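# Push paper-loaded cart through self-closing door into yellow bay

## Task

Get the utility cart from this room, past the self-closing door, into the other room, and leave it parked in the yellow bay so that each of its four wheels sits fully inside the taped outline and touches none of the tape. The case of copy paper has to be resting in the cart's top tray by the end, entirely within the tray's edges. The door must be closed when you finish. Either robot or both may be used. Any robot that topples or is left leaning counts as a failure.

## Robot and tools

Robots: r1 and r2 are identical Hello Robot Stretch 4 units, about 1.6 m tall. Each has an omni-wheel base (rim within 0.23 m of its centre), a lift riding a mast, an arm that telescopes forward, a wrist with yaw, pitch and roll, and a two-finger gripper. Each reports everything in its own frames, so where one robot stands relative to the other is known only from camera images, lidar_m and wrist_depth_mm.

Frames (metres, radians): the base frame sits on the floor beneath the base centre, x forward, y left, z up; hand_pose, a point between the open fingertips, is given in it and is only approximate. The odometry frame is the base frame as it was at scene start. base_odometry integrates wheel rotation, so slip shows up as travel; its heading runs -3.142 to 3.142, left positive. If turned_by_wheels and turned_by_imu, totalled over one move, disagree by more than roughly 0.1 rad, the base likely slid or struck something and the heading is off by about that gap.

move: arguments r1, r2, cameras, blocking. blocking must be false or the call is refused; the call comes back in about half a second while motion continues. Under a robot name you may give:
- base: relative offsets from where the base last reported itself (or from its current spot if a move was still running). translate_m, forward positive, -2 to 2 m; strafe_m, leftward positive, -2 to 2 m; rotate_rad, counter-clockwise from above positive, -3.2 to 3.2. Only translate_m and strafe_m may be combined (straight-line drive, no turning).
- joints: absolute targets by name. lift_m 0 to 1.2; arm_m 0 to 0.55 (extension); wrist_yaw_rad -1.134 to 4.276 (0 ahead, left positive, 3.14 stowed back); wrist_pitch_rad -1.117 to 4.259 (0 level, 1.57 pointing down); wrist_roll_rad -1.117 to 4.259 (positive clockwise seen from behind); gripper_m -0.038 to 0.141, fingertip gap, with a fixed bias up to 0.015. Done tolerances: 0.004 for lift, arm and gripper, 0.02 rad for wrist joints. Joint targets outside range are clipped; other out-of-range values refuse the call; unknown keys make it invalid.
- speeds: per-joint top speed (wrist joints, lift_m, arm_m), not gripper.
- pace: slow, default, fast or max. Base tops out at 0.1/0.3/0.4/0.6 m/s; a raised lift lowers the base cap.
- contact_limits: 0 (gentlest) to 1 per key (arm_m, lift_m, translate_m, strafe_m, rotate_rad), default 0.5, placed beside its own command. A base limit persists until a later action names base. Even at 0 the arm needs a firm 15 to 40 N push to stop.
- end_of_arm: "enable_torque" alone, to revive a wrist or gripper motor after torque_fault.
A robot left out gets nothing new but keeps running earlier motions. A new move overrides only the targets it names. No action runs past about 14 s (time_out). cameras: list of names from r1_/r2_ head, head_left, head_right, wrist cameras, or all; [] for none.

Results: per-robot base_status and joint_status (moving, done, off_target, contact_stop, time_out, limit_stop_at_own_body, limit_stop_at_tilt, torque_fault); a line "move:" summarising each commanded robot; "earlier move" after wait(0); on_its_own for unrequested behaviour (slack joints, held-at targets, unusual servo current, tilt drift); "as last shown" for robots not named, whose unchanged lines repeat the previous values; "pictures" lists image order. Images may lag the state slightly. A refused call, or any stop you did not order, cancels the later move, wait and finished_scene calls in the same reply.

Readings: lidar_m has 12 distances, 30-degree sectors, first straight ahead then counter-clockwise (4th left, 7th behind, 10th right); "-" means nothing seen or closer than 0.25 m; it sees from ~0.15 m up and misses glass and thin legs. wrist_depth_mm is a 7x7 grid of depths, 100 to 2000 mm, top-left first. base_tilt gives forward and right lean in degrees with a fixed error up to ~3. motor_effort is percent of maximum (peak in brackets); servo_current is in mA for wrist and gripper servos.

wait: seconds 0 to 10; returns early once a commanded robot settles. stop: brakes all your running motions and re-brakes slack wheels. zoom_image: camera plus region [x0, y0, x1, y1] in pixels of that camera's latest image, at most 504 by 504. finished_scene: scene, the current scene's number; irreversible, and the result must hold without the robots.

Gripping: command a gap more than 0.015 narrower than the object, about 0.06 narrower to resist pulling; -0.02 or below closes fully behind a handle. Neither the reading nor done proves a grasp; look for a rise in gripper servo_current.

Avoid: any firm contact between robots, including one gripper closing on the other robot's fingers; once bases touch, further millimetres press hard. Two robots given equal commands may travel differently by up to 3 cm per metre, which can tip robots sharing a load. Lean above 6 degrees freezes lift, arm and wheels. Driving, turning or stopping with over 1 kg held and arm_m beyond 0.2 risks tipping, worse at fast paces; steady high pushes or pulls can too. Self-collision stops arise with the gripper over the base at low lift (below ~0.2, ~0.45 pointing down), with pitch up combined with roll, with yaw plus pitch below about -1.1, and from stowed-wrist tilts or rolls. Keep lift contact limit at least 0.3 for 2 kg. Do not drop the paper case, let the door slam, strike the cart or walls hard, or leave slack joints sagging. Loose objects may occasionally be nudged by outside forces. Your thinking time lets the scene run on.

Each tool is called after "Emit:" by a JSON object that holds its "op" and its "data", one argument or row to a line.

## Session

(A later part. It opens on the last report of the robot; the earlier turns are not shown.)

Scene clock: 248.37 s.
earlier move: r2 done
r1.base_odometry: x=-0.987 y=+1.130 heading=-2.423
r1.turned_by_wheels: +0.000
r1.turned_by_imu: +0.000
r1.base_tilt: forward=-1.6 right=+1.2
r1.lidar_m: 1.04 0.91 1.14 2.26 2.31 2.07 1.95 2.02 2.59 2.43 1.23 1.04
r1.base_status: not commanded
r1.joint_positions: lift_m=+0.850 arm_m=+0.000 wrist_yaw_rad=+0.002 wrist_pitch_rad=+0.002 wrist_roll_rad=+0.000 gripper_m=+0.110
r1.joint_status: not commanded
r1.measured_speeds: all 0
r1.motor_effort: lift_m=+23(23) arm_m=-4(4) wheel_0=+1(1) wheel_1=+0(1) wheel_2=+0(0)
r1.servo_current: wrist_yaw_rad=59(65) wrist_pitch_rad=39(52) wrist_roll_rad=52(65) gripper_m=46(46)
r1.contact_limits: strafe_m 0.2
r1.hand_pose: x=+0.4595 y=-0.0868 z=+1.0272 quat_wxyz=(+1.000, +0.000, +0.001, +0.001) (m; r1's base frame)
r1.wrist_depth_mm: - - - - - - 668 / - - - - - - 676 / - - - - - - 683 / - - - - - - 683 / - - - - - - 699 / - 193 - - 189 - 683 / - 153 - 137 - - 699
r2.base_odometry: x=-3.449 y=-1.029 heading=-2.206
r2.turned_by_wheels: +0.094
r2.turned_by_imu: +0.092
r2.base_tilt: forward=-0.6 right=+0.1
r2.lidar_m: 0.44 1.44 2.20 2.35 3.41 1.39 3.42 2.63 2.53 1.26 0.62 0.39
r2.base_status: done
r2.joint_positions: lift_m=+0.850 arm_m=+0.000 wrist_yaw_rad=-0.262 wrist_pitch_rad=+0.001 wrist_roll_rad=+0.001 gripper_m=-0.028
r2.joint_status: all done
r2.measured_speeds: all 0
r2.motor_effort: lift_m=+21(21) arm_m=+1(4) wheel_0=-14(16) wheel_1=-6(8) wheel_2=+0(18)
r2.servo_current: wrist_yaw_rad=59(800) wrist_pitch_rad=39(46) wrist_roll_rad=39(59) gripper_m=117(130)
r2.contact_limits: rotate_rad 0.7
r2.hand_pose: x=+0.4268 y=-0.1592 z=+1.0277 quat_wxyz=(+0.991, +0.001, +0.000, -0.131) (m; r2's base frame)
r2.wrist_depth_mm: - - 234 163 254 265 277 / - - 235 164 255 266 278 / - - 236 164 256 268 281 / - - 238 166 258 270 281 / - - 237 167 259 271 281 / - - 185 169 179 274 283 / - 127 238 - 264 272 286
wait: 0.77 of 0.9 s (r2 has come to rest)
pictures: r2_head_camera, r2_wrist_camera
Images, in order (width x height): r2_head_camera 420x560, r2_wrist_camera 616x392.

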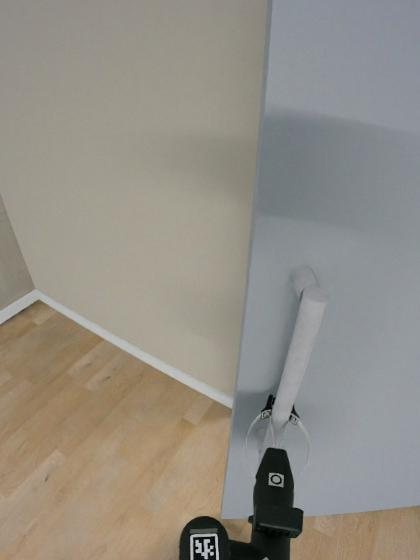

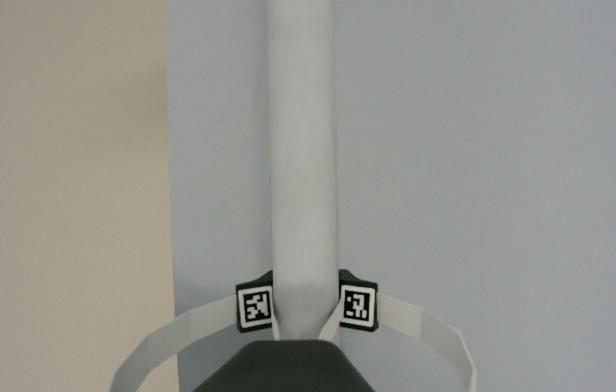

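Emit:
{"op": "move", "data": {
  "blocking": false,
  "cameras": [],
  "r2": {"base":{"translate_m":-0.19,"strafe_m":-0.11},"joints":{"wrist_yaw_rad":0},"speeds":{"wrist_yaw_rad":0.12},"pace":"slow","contact_limits":{"translate_m":0.7}}
}}

Emit:
{"op": "wait", "data": {
  "seconds": 2.6,
  "cameras": []
}}

Emit:
{"op": "move", "data": {
  "blocking": false,
  "cameras": [],
  "r2": {"base":{"rotate_rad":0.22},"joints":{"wrist_yaw_rad":-0.27},"speeds":{"wrist_yaw_rad":0.6},"pace":"slow","contact_limits":{"rotate_rad":0.7}}
}}

Emit:
{"op": "wait", "data": {
  "seconds": 0.9,
  "cameras": []
}}

Emit:
{"op": "move", "data": {
  "blocking": false,
  "cameras": [],
  "r2": {"base":{"translate_m":-0.19,"strafe_m":-0.11},"joints":{"wrist_yaw_rad":0},"speeds":{"wrist_yaw_rad":0.12},"pace":"slow","contact_limits":{"translate_m":0.7}}
}}

Emit:
{"op": "wait", "data": {
  "seconds": 2.6,
  "cameras": []
}}

Emit:
{"op": "move", "data": {
  "blocking": false,
  "cameras": [],
  "r2": {"base":{"rotate_rad":0.22},"joints":{"wrist_yaw_rad":-0.27},"speeds":{"wrist_yaw_rad":0.6},"pace":"slow","contact_limits":{"rotate_rad":0.7}}
}}

Emit:
{"op": "wait", "data": {
  "seconds": 0.9,
  "cameras": ["r2_wrist_camera","r2_head_right_camera","r1_head_camera"]
}}

Scene clock: 261.57 s.
move: r2 moving
r1: as last shown
r1.base_tilt: forward=-1.6 right=+1.3
r1.lidar_m: 1.03 0.91 1.10 2.25 2.33 2.06 1.95 2.03 2.59 2.46 1.26 1.02
r1.motor_effort: lift_m=+23(23) arm_m=-4(4) wheel_0=+0(1) wheel_1=-1(1) wheel_2=+0(0)
r1.servo_current: wrist_yaw_rad=46(59) wrist_pitch_rad=39(46) wrist_roll_rad=46(52) gripper_m=39(46)
r1.contact_limits: strafe_m 0.2
r1.wrist_depth_mm: - - - - - - 668 / - - - - - - 683 / - - - - 1229 - 691 / - - - - - - 683 / - - - - - - 691 / - 192 - - 189 - 699 / - 153 - 138 - - 691
r2.base_odometry: x=-3.447 y=-1.015 heading=-2.206
r2.turned_by_wheels: +0.000
r2.turned_by_imu: +0.000
r2.base_tilt: forward=-0.6 right=+0.1
r2.lidar_m: 0.45 1.46 2.21 2.36 3.41 1.39 3.39 2.58 2.52 1.26 0.63 0.38
r2.base_status: translate_m moving; strafe_m moving
r2.joint_positions: lift_m=+0.850 arm_m=+0.000 wrist_yaw_rad=-0.220 wrist_pitch_rad=+0.001 wrist_roll_rad=+0.001 gripper_m=-0.028
r2.joint_status: wrist_yaw_rad moving
r2.measured_speeds: translate_m=-0.049 strafe_m=-0.028 rotate_rad=+0.000 lift_m=+0.000 arm_m=+0.000 wrist_yaw_rad=+0.120 wrist_pitch_rad=+0.000 wrist_roll_rad=+0.000
r2.motor_effort: lift_m=+21(21) arm_m=-2(3) wheel_0=-8(12) wheel_1=-11(11) wheel_2=+13(15)
r2.servo_current: wrist_yaw_rad=52(91) wrist_pitch_rad=46(46) wrist_roll_rad=46(52) gripper_m=117(124)
r2.contact_limits: translate_m 0.7
r2.hand_pose: x=+0.4332 y=-0.1483 z=+1.0277 quat_wxyz=(+0.994, +0.001, +0.000, -0.110) (m; r2's base frame)
r2.wrist_depth_mm: - - 234 163 252 260 268 / - - 236 164 253 260 271 / - - 236 166 255 264 272 / - - 238 165 255 265 273 / - - 238 169 257 267 276 / - - 183 167 182 267 277 / - 123 240 - 260 266 279
pictures: none
No camera images: "cameras" was empty.

Scene clock: 264.17 s.
earlier move: r2 moving
r1.base_odometry: x=-0.987 y=+1.130 heading=-2.423
r1.turned_by_wheels: +0.000
r1.turned_by_imu: +0.000
r1.base_tilt: forward=-1.6 right=+1.3
r1.lidar_m: 1.09 0.91 1.12 2.26 2.34 2.08 1.95 2.05 2.57 2.45 1.28 1.01
r1.base_status: not commanded
r1.joint_positions: lift_m=+0.850 arm_m=+0.000 wrist_yaw_rad=+0.002 wrist_pitch_rad=+0.002 wrist_roll_rad=+0.000 gripper_m=+0.110
r1.joint_status: not commanded
r1.measured_speeds: all 0
r1.motor_effort: lift_m=+23(23) arm_m=-4(4) wheel_0=+0(1) wheel_1=-1(1) wheel_2=+0(0)
r1.servo_current: wrist_yaw_rad=39(65) wrist_pitch_rad=52(52) wrist_roll_rad=52(65) gripper_m=39(52)
r1.contact_limits: strafe_m 0.2
r1.hand_pose: x=+0.4595 y=-0.0868 z=+1.0272 quat_wxyz=(+1.000, +0.000, +0.001, +0.001) (m; r1's base frame)
r1.wrist_depth_mm: - - - - - - 683 / - - - - - - 683 / - - - 1308 - - 691 / - - - 1308 - - 691 / - - - - - - 699 / - 191 - - 196 - 707 / - 153 - 137 - - 691
r2.base_odometry: x=-3.425 y=-0.812 heading=-2.204
r2.turned_by_wheels: +0.002
r2.turned_by_imu: +0.004
r2.base_tilt: forward=-0.6 right=+0.1
r2.lidar_m: 0.40 1.61 2.39 2.57 1.48 1.28 3.15 2.42 2.33 1.37 0.78 0.50
r2.base_status: translate_m moving; strafe_m moving
r2.joint_positions: lift_m=+0.850 arm_m=+0.000 wrist_yaw_rad=+0.019 wrist_pitch_rad=+0.001 wrist_roll_rad=+0.001 gripper_m=-0.028
r2.joint_status: all done
r2.measured_speeds: all 0
r2.motor_effort: lift_m=+21(21) arm_m=-3(4) wheel_0=+8(12) wheel_1=-4(12) wheel_2=+21(22)
r2.servo_current: wrist_yaw_rad=111(124) wrist_pitch_rad=39(46) wrist_roll_rad=59(59) gripper_m=117(130)
r2.contact_limits: translate_m 0.7
r2.hand_pose: x=+0.4609 y=-0.0819 z=+1.0277 quat_wxyz=(+1.000, +0.001, +0.001, +0.010) (m; r2's base frame)
r2.wrist_depth_mm: - - 240 240 242 242 - / - 1983 242 241 243 245 244 / - 1921 242 243 244 244 246 / - - 244 175 245 247 247 / - - 245 173 246 247 248 / - - 180 167 248 248 250 / - 144 247 - 249 251 251
wait: 2.60 s; no rest
pictures: none
No camera images: "cameras" was empty.

Scene clock: 264.67 s.
earlier move: r2 done
move: r2 moving
r1: as last shown
r1.lidar_m: 1.09 0.93 1.13 2.26 2.33 2.05 1.95 2.02 2.57 2.45 1.23 1.01
r1.motor_effort: lift_m=+23(23) arm_m=-4(4) wheel_0=+1(1) wheel_1=+0(1) wheel_2=+0(0)
r1.servo_current: wrist_yaw_rad=59(59) wrist_pitch_rad=39(46) wrist_roll_rad=46(65) gripper_m=46(46)
r1.contact_limits: strafe_m 0.2
r1.wrist_depth_mm: - - - - - - 668 / - - - - - - 676 / - - - 1308 - - 683 / - - - 1308 - - 691 / - - - - - - 691 / - 192 - - 196 - 683 / - 153 - 137 - - 699
r2.base_odometry: x=-3.425 y=-0.812 heading=-2.080
r2.turned_by_wheels: +0.124
r2.turned_by_imu: +0.121
r2.base_tilt: forward=-0.6 right=+0.1
r2.lidar_m: 0.42 1.88 2.39 2.70 1.37 1.27 2.84 2.35 2.35 1.26 0.65 0.38
r2.base_status: rotate_rad moving
r2.joint_positions: lift_m=+0.850 arm_m=+0.000 wrist_yaw_rad=-0.154 wrist_pitch_rad=+0.001 wrist_roll_rad=+0.001 gripper_m=-0.028
r2.joint_status: wrist_yaw_rad moving
r2.measured_speeds: translate_m=+0.000 strafe_m=-0.002 rotate_rad=+0.461 lift_m=+0.000 arm_m=+0.000 wrist_yaw_rad=-0.660 wrist_pitch_rad=+0.000 wrist_roll_rad=+0.000
r2.motor_effort: lift_m=+21(21) arm_m=-1(3) wheel_0=-2(8) wheel_1=-6(9) wheel_2=+5(19)
r2.servo_current: wrist_yaw_rad=637(826) wrist_pitch_rad=33(46) wrist_roll_rad=33(59) gripper_m=117(130)
r2.contact_limits: rotate_rad 0.7
r2.hand_pose: x=+0.4424 y=-0.1307 z=+1.0277 quat_wxyz=(+0.997, +0.001, +0.000, -0.077) (m; r2's base frame)
r2.wrist_depth_mm: - - 238 167 248 251 255 / - - 240 163 248 253 257 / - - 240 167 249 254 258 / - - 242 168 251 255 258 / - - 243 167 252 256 260 / - - 182 169 252 257 262 / - - 245 - 254 262 264
pictures: none
No camera images: "cameras" was empty.

Scene clock: 265.40 s.
earlier move: r2 done
r1.base_odometry: x=-0.987 y=+1.130 heading=-2.423
r1.turned_by_wheels: +0.000
r1.turned_by_imu: +0.000
r1.base_tilt: forward=-1.6 right=+1.3
r1.lidar_m: 1.08 0.91 1.14 2.26 2.31 2.05 1.94 2.05 2.61 2.45 1.28 1.02
r1.base_status: not commanded
r1.joint_positions: lift_m=+0.850 arm_m=+0.000 wrist_yaw_rad=+0.002 wrist_pitch_rad=+0.002 wrist_roll_rad=+0.000 gripper_m=+0.110
r1.joint_status: not commanded
r1.measured_speeds: all 0
r1.motor_effort: lift_m=+23(23) arm_m=-3(4) wheel_0=+1(1) wheel_1=+0(1) wheel_2=+0(0)
r1.servo_current: wrist_yaw_rad=52(65) wrist_pitch_rad=39(46) wrist_roll_rad=52(65) gripper_m=52(52)
r1.contact_limits: strafe_m 0.2
r1.hand_pose: x=+0.4595 y=-0.0868 z=+1.0272 quat_wxyz=(+1.000, +0.000, +0.001, +0.001) (m; r1's base frame)
r1.wrist_depth_mm: - - - - - - 668 / - - - - - - 683 / - - - 1308 - - 691 / - - - 1308 - - 691 / - - - - - - 683 / - 192 - - 197 - 699 / - 153 - 137 - - 691
r2.base_odometry: x=-3.425 y=-0.811 heading=-1.986
r2.turned_by_wheels: +0.095
r2.turned_by_imu: +0.092
r2.base_tilt: forward=-0.7 right=+0.0
r2.lidar_m: 0.44 2.23 2.38 2.85 1.28 1.26 2.71 2.34 2.00 1.18 0.62 0.40
r2.base_status: done
r2.joint_positions: lift_m=+0.850 arm_m=+0.000 wrist_yaw_rad=-0.257 wrist_pitch_rad=+0.001 wrist_roll_rad=+0.001 gripper_m=-0.028
r2.joint_status: all done
r2.measured_speeds: all 0
r2.motor_effort: lift_m=+21(21) arm_m=-4(4) wheel_0=-11(12) wheel_1=-5(9) wheel_2=+0(19)
r2.servo_current: wrist_yaw_rad=85(826) wrist_pitch_rad=46(46) wrist_roll_rad=52(59) gripper_m=124(130)
r2.contact_limits: rotate_rad 0.7
r2.hand_pose: x=+0.4277 y=-0.1578 z=+1.0277 quat_wxyz=(+0.992, +0.001, +0.000, -0.128) (m; r2's base frame)
r2.wrist_depth_mm: - - 236 162 249 257 264 / 1921 - 237 163 251 257 265 / 1983 - 238 165 252 259 266 / 1983 - 239 166 254 262 268 / 1983 - 241 167 255 263 270 / 1921 - 186 166 178 266 272 / 1921 - 242 - 258 266 272
wait: 0.73 of 0.9 s (r2 has come to rest)
pictures: none
No camera images: "cameras" was empty.

Scene clock: 265.90 s.
move: r2 moving
r1: as last shown
r1.lidar_m: 1.07 0.93 1.11 2.25 2.31 2.07 1.94 2.03 2.59 2.45 1.26 1.01
r1.motor_effort: lift_m=+23(23) arm_m=-3(4) wheel_0=+1(1) wheel_1=-1(1) wheel_2=+0(0)
r1.servo_current: wrist_yaw_rad=52(65) wrist_pitch_rad=39(52) wrist_roll_rad=52(52) gripper_m=39(46)
r1.contact_limits: strafe_m 0.2
r1.wrist_depth_mm: - - - - - - 676 / - - - - - - 676 / - - - 1336 - - 683 / - - - 1336 - - 691 / - - - - - - 691 / - 192 - - 196 - 699 / - 153 - 137 - - 691
r2.base_odometry: x=-3.427 y=-0.797 heading=-1.985
r2.turned_by_wheels: +0.000
r2.turned_by_imu: +0.000
r2.base_tilt: forward=-0.6 right=+0.1
r2.lidar_m: 0.46 2.23 2.42 2.86 1.29 1.29 2.69 2.32 1.96 1.18 0.61 0.38
r2.base_status: translate_m moving; strafe_m moving
r2.joint_positions: lift_m=+0.850 arm_m=+0.000 wrist_yaw_rad=-0.217 wrist_pitch_rad=+0.001 wrist_roll_rad=+0.001 gripper_m=-0.028
r2.joint_status: wrist_yaw_rad moving
r2.measured_speeds: translate_m=-0.049 strafe_m=-0.028 rotate_rad=-0.003 lift_m=+0.000 arm_m=+0.000 wrist_yaw_rad=+0.114 wrist_pitch_rad=+0.000 wrist_roll_rad=+0.000
r2.motor_effort: lift_m=+21(21) arm_m=-4(4) wheel_0=-4(10) wheel_1=-9(10) wheel_2=+17(17)
r2.servo_current: wrist_yaw_rad=26(91) wrist_pitch_rad=46(46) wrist_roll_rad=46(52) gripper_m=117(124)
r2.contact_limits: translate_m 0.7
r2.hand_pose: x=+0.4337 y=-0.1476 z=+1.0277 quat_wxyz=(+0.994, +0.001, +0.000, -0.109) (m; r2's base frame)
r2.wrist_depth_mm: - - 237 162 248 253 257 / - - 238 164 249 254 258 / - - 240 165 250 255 260 / - - 241 166 251 258 262 / - - 241 167 252 259 263 / - - 185 167 178 260 264 / - 136 244 - 255 259 266
pictures: none
No camera images: "cameras" was empty.

Scene clock: 268.50 s.
earlier move: r2 moving
r1.base_odometry: x=-0.987 y=+1.130 heading=-2.423
r1.turned_by_wheels: +0.000
r1.turned_by_imu: +0.000
r1.base_tilt: forward=-1.6 right=+1.3
r1.lidar_m: 1.14 0.93 1.11 2.26 2.35 2.05 1.95 2.02 2.57 2.45 1.23 1.03
r1.base_status: not commanded
r1.joint_positions: lift_m=+0.850 arm_m=+0.000 wrist_yaw_rad=+0.002 wrist_pitch_rad=+0.002 wrist_roll_rad=+0.000 gripper_m=+0.110
r1.joint_status: not commanded
r1.measured_speeds: all 0
r1.motor_effort: lift_m=+23(23) arm_m=-4(4) wheel_0=+0(1) wheel_1=-1(1) wheel_2=+0(0)
r1.servo_current: wrist_yaw_rad=33(65) wrist_pitch_rad=46(52) wrist_roll_rad=33(72) gripper_m=46(52)
r1.contact_limits: strafe_m 0.2
r1.hand_pose: x=+0.4595 y=-0.0868 z=+1.0272 quat_wxyz=(+1.000, +0.000, +0.001, +0.001) (m; r1's base frame)
r1.wrist_depth_mm: - - - - - - 676 / - - - - - - 683 / - - - 1464 - - 683 / - - - 1537 - - 683 / - - - - - - 683 / - 191 - - 201 - 699 / - 153 - 141 - - 691
r2.base_odometry: x=-3.449 y=-0.594 heading=-1.983
r2.turned_by_wheels: +0.002
r2.turned_by_imu: +0.012
r2.base_tilt: forward=-0.7 right=+0.0
r2.lidar_m: 0.37 2.38 2.60 3.09 1.26 1.69 2.45 2.14 2.02 1.24 0.71 0.48
r2.base_status: translate_m moving; strafe_m moving
r2.joint_positions: lift_m=+0.850 arm_m=+0.000 wrist_yaw_rad=+0.025 wrist_pitch_rad=+0.001 wrist_roll_rad=+0.001 gripper_m=-0.029
r2.joint_status: wrist_yaw_rad off_target (ended at +0.023, target +0.000)
r2.measured_speeds: translate_m=-0.001 strafe_m=+0.000 rotate_rad=-0.001 lift_m=+0.000 arm_m=+0.000 wrist_yaw_rad=+0.000 wrist_pitch_rad=+0.000 wrist_roll_rad=+0.000
r2.motor_effort: lift_m=+21(21) arm_m=-3(4) wheel_0=+15(16) wheel_1=-3(10) wheel_2=+20(23)
r2.servo_current: wrist_yaw_rad=137(156) wrist_pitch_rad=39(46) wrist_roll_rad=33(52) gripper_m=111(124)
r2.contact_limits: translate_m 0.7
r2.hand_pose: x=+0.4614 y=-0.0803 z=+1.0277 quat_wxyz=(+1.000, +0.001, +0.001, +0.012) (m; r2's base frame)
r2.wrist_depth_mm: - - 242 238 236 233 230 / - - 244 238 237 234 231 / - - 243 239 237 235 233 / - - 246 241 239 236 234 / - - 247 204 240 236 235 / - - 177 173 241 238 236 / - - 251 - 243 239 238
wait: 2.60 s; no rest
pictures: none
No camera images: "cameras" was empty.

Scene clock: 269.00 s.
earlier move: r2 done
move: r2 moving
r1: as last shown
r1.base_tilt: forward=-1.6 right=+1.2
r1.lidar_m: 1.12 0.92 1.13 2.25 2.34 2.07 1.96 2.03 2.58 2.43 1.27 1.02
r1.motor_effort: lift_m=+23(23) arm_m=-3(4) wheel_0=+0(1) wheel_1=-1(1) wheel_2=+0(0)
r1.servo_current: wrist_yaw_rad=39(65) wrist_pitch_rad=39(46) wrist_roll_rad=52(59) gripper_m=33(46)
r1.contact_limits: strafe_m 0.2
r1.wrist_depth_mm: - - - - - - 676 / - - - - - - 683 / - - - 1430 - - 691 / - - - 1464 - - 683 / - - - - - - 691 / - 191 - - 200 - 683 / - 153 - 141 - - 691
r2.base_odometry: x=-3.449 y=-0.593 heading=-1.859
r2.turned_by_wheels: +0.124
r2.turned_by_imu: +0.121
r2.base_tilt: forward=-0.6 right=+0.0
r2.lidar_m: 0.40 2.60 2.68 1.54 1.23 3.41 2.32 2.13 1.70 1.16 0.65 0.41
r2.base_status: rotate_rad moving
r2.joint_positions: lift_m=+0.850 arm_m=+0.000 wrist_yaw_rad=-0.121 wrist_pitch_rad=+0.001 wrist_roll_rad=+0.001 gripper_m=-0.029
r2.joint_status: wrist_yaw_rad moving
r2.measured_speeds: translate_m=+0.000 strafe_m=+0.000 rotate_rad=+0.460 lift_m=+0.000 arm_m=+0.000 wrist_yaw_rad=-0.650 wrist_pitch_rad=+0.000 wrist_roll_rad=+0.000
r2.motor_effort: lift_m=+21(21) arm_m=-3(4) wheel_0=+4(14) wheel_1=-7(8) wheel_2=+6(17)
r2.servo_current: wrist_yaw_rad=689(858) wrist_pitch_rad=33(46) wrist_roll_rad=52(59) gripper_m=111(111)
r2.contact_limits: rotate_rad 0.7
r2.hand_pose: x=+0.4466 y=-0.1217 z=+1.0277 quat_wxyz=(+0.998, +0.001, +0.000, -0.061) (m; r2's base frame)
r2.wrist_depth_mm: - - 243 163 241 241 238 / - - 245 164 242 240 239 / - - 245 168 242 241 240 / - - 247 169 244 243 242 / - - 248 169 246 244 244 / - - 185 167 246 246 245 / - - 250 - 248 247 247
pictures: none
No camera images: "cameras" was empty.

Scene clock: 269.77 s.
earlier move: r2 off_target
r1.base_odometry: x=-0.987 y=+1.130 heading=-2.423
r1.turned_by_wheels: +0.000
r1.turned_by_imu: +0.000
r1.base_tilt: forward=-1.6 right=+1.3
r1.lidar_m: 1.14 0.92 1.16 2.25 2.31 2.06 1.94 2.03 2.59 2.47 1.26 1.02
r1.base_status: not commanded
r1.joint_positions: lift_m=+0.850 arm_m=+0.000 wrist_yaw_rad=+0.002 wrist_pitch_rad=+0.002 wrist_roll_rad=+0.000 gripper_m=+0.110
r1.joint_status: not commanded
r1.measured_speeds: all 0
r1.motor_effort: lift_m=+23(23) arm_m=-4(4) wheel_0=+0(1) wheel_1=-1(1) wheel_2=+0(0)
r1.servo_current: wrist_yaw_rad=46(72) wrist_pitch_rad=39(46) wrist_roll_rad=46(65) gripper_m=46(46)
r1.contact_limits: strafe_m 0.2
r1.hand_pose: x=+0.4595 y=-0.0868 z=+1.0272 quat_wxyz=(+1.000, +0.000, +0.001, +0.001) (m; r1's base frame)
r1.wrist_depth_mm: - - - - - - 683 / - - - - - - 683 / - - - 1464 - - 683 / - - - 1499 - - 683 / - - - - - - 683 / - 191 - - 200 - 691 / - 153 - 141 - - 691
r2.base_odometry: x=-3.449 y=-0.593 heading=-1.764
r2.turned_by_wheels: +0.096
r2.turned_by_imu: +0.093
r2.base_tilt: forward=-0.6 right=+0.1
r2.lidar_m: 0.47 2.60 2.70 1.38 1.24 3.10 2.24 2.13 1.50 1.12 0.58 0.39
r2.base_status: done
r2.joint_positions: lift_m=+0.850 arm_m=+0.000 wrist_yaw_rad=-0.246 wrist_pitch_rad=+0.001 wrist_roll_rad=+0.001 gripper_m=-0.029
r2.joint_status: wrist_yaw_rad off_target (ended at -0.246, target -0.270)
r2.measured_speeds: all 0
r2.on_its_own: wrist_yaw_rad is at rest, and its servo_current (143 mA) is outside its rest range (0 to 104 mA)
r2.motor_effort: lift_m=+21(21) arm_m=-2(4) wheel_0=-7(14) wheel_1=-5(8) wheel_2=+3(17)
r2.servo_current: wrist_yaw_rad=143(858) wrist_pitch_rad=46(46) wrist_roll_rad=39(59) gripper_m=111(111)
r2.contact_limits: rotate_rad 0.7
r2.hand_pose: x=+0.4293 y=-0.1550 z=+1.0277 quat_wxyz=(+0.992, +0.001, +0.000, -0.123) (m; r2's base frame)
r2.wrist_depth_mm: - - 239 163 244 246 248 / - - 242 164 246 246 250 / - - 243 165 247 249 251 / - - 244 167 248 251 253 / - - 245 166 249 251 253 / - - 187 167 181 253 255 / - - 247 - 253 254 257
wait: 0.77 of 0.9 s (r2 has come to rest)
pictures: r1_head_camera, r2_head_right_camera, r2_wrist_camera
Images, in order (width x height): r1_head_camera 420x560, r2_head_right_camera 420x672, r2_wrist_camera 616x392.

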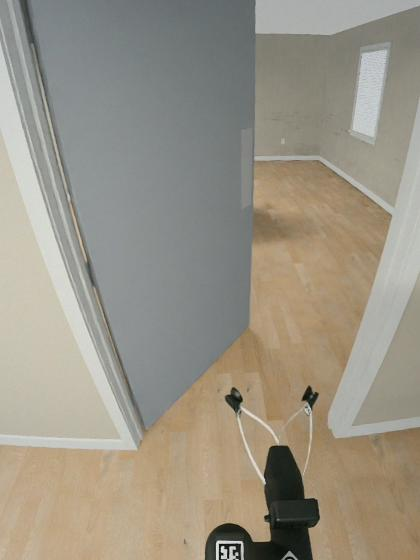

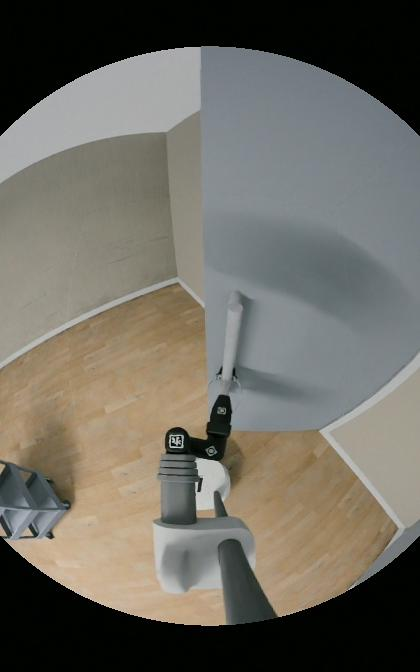

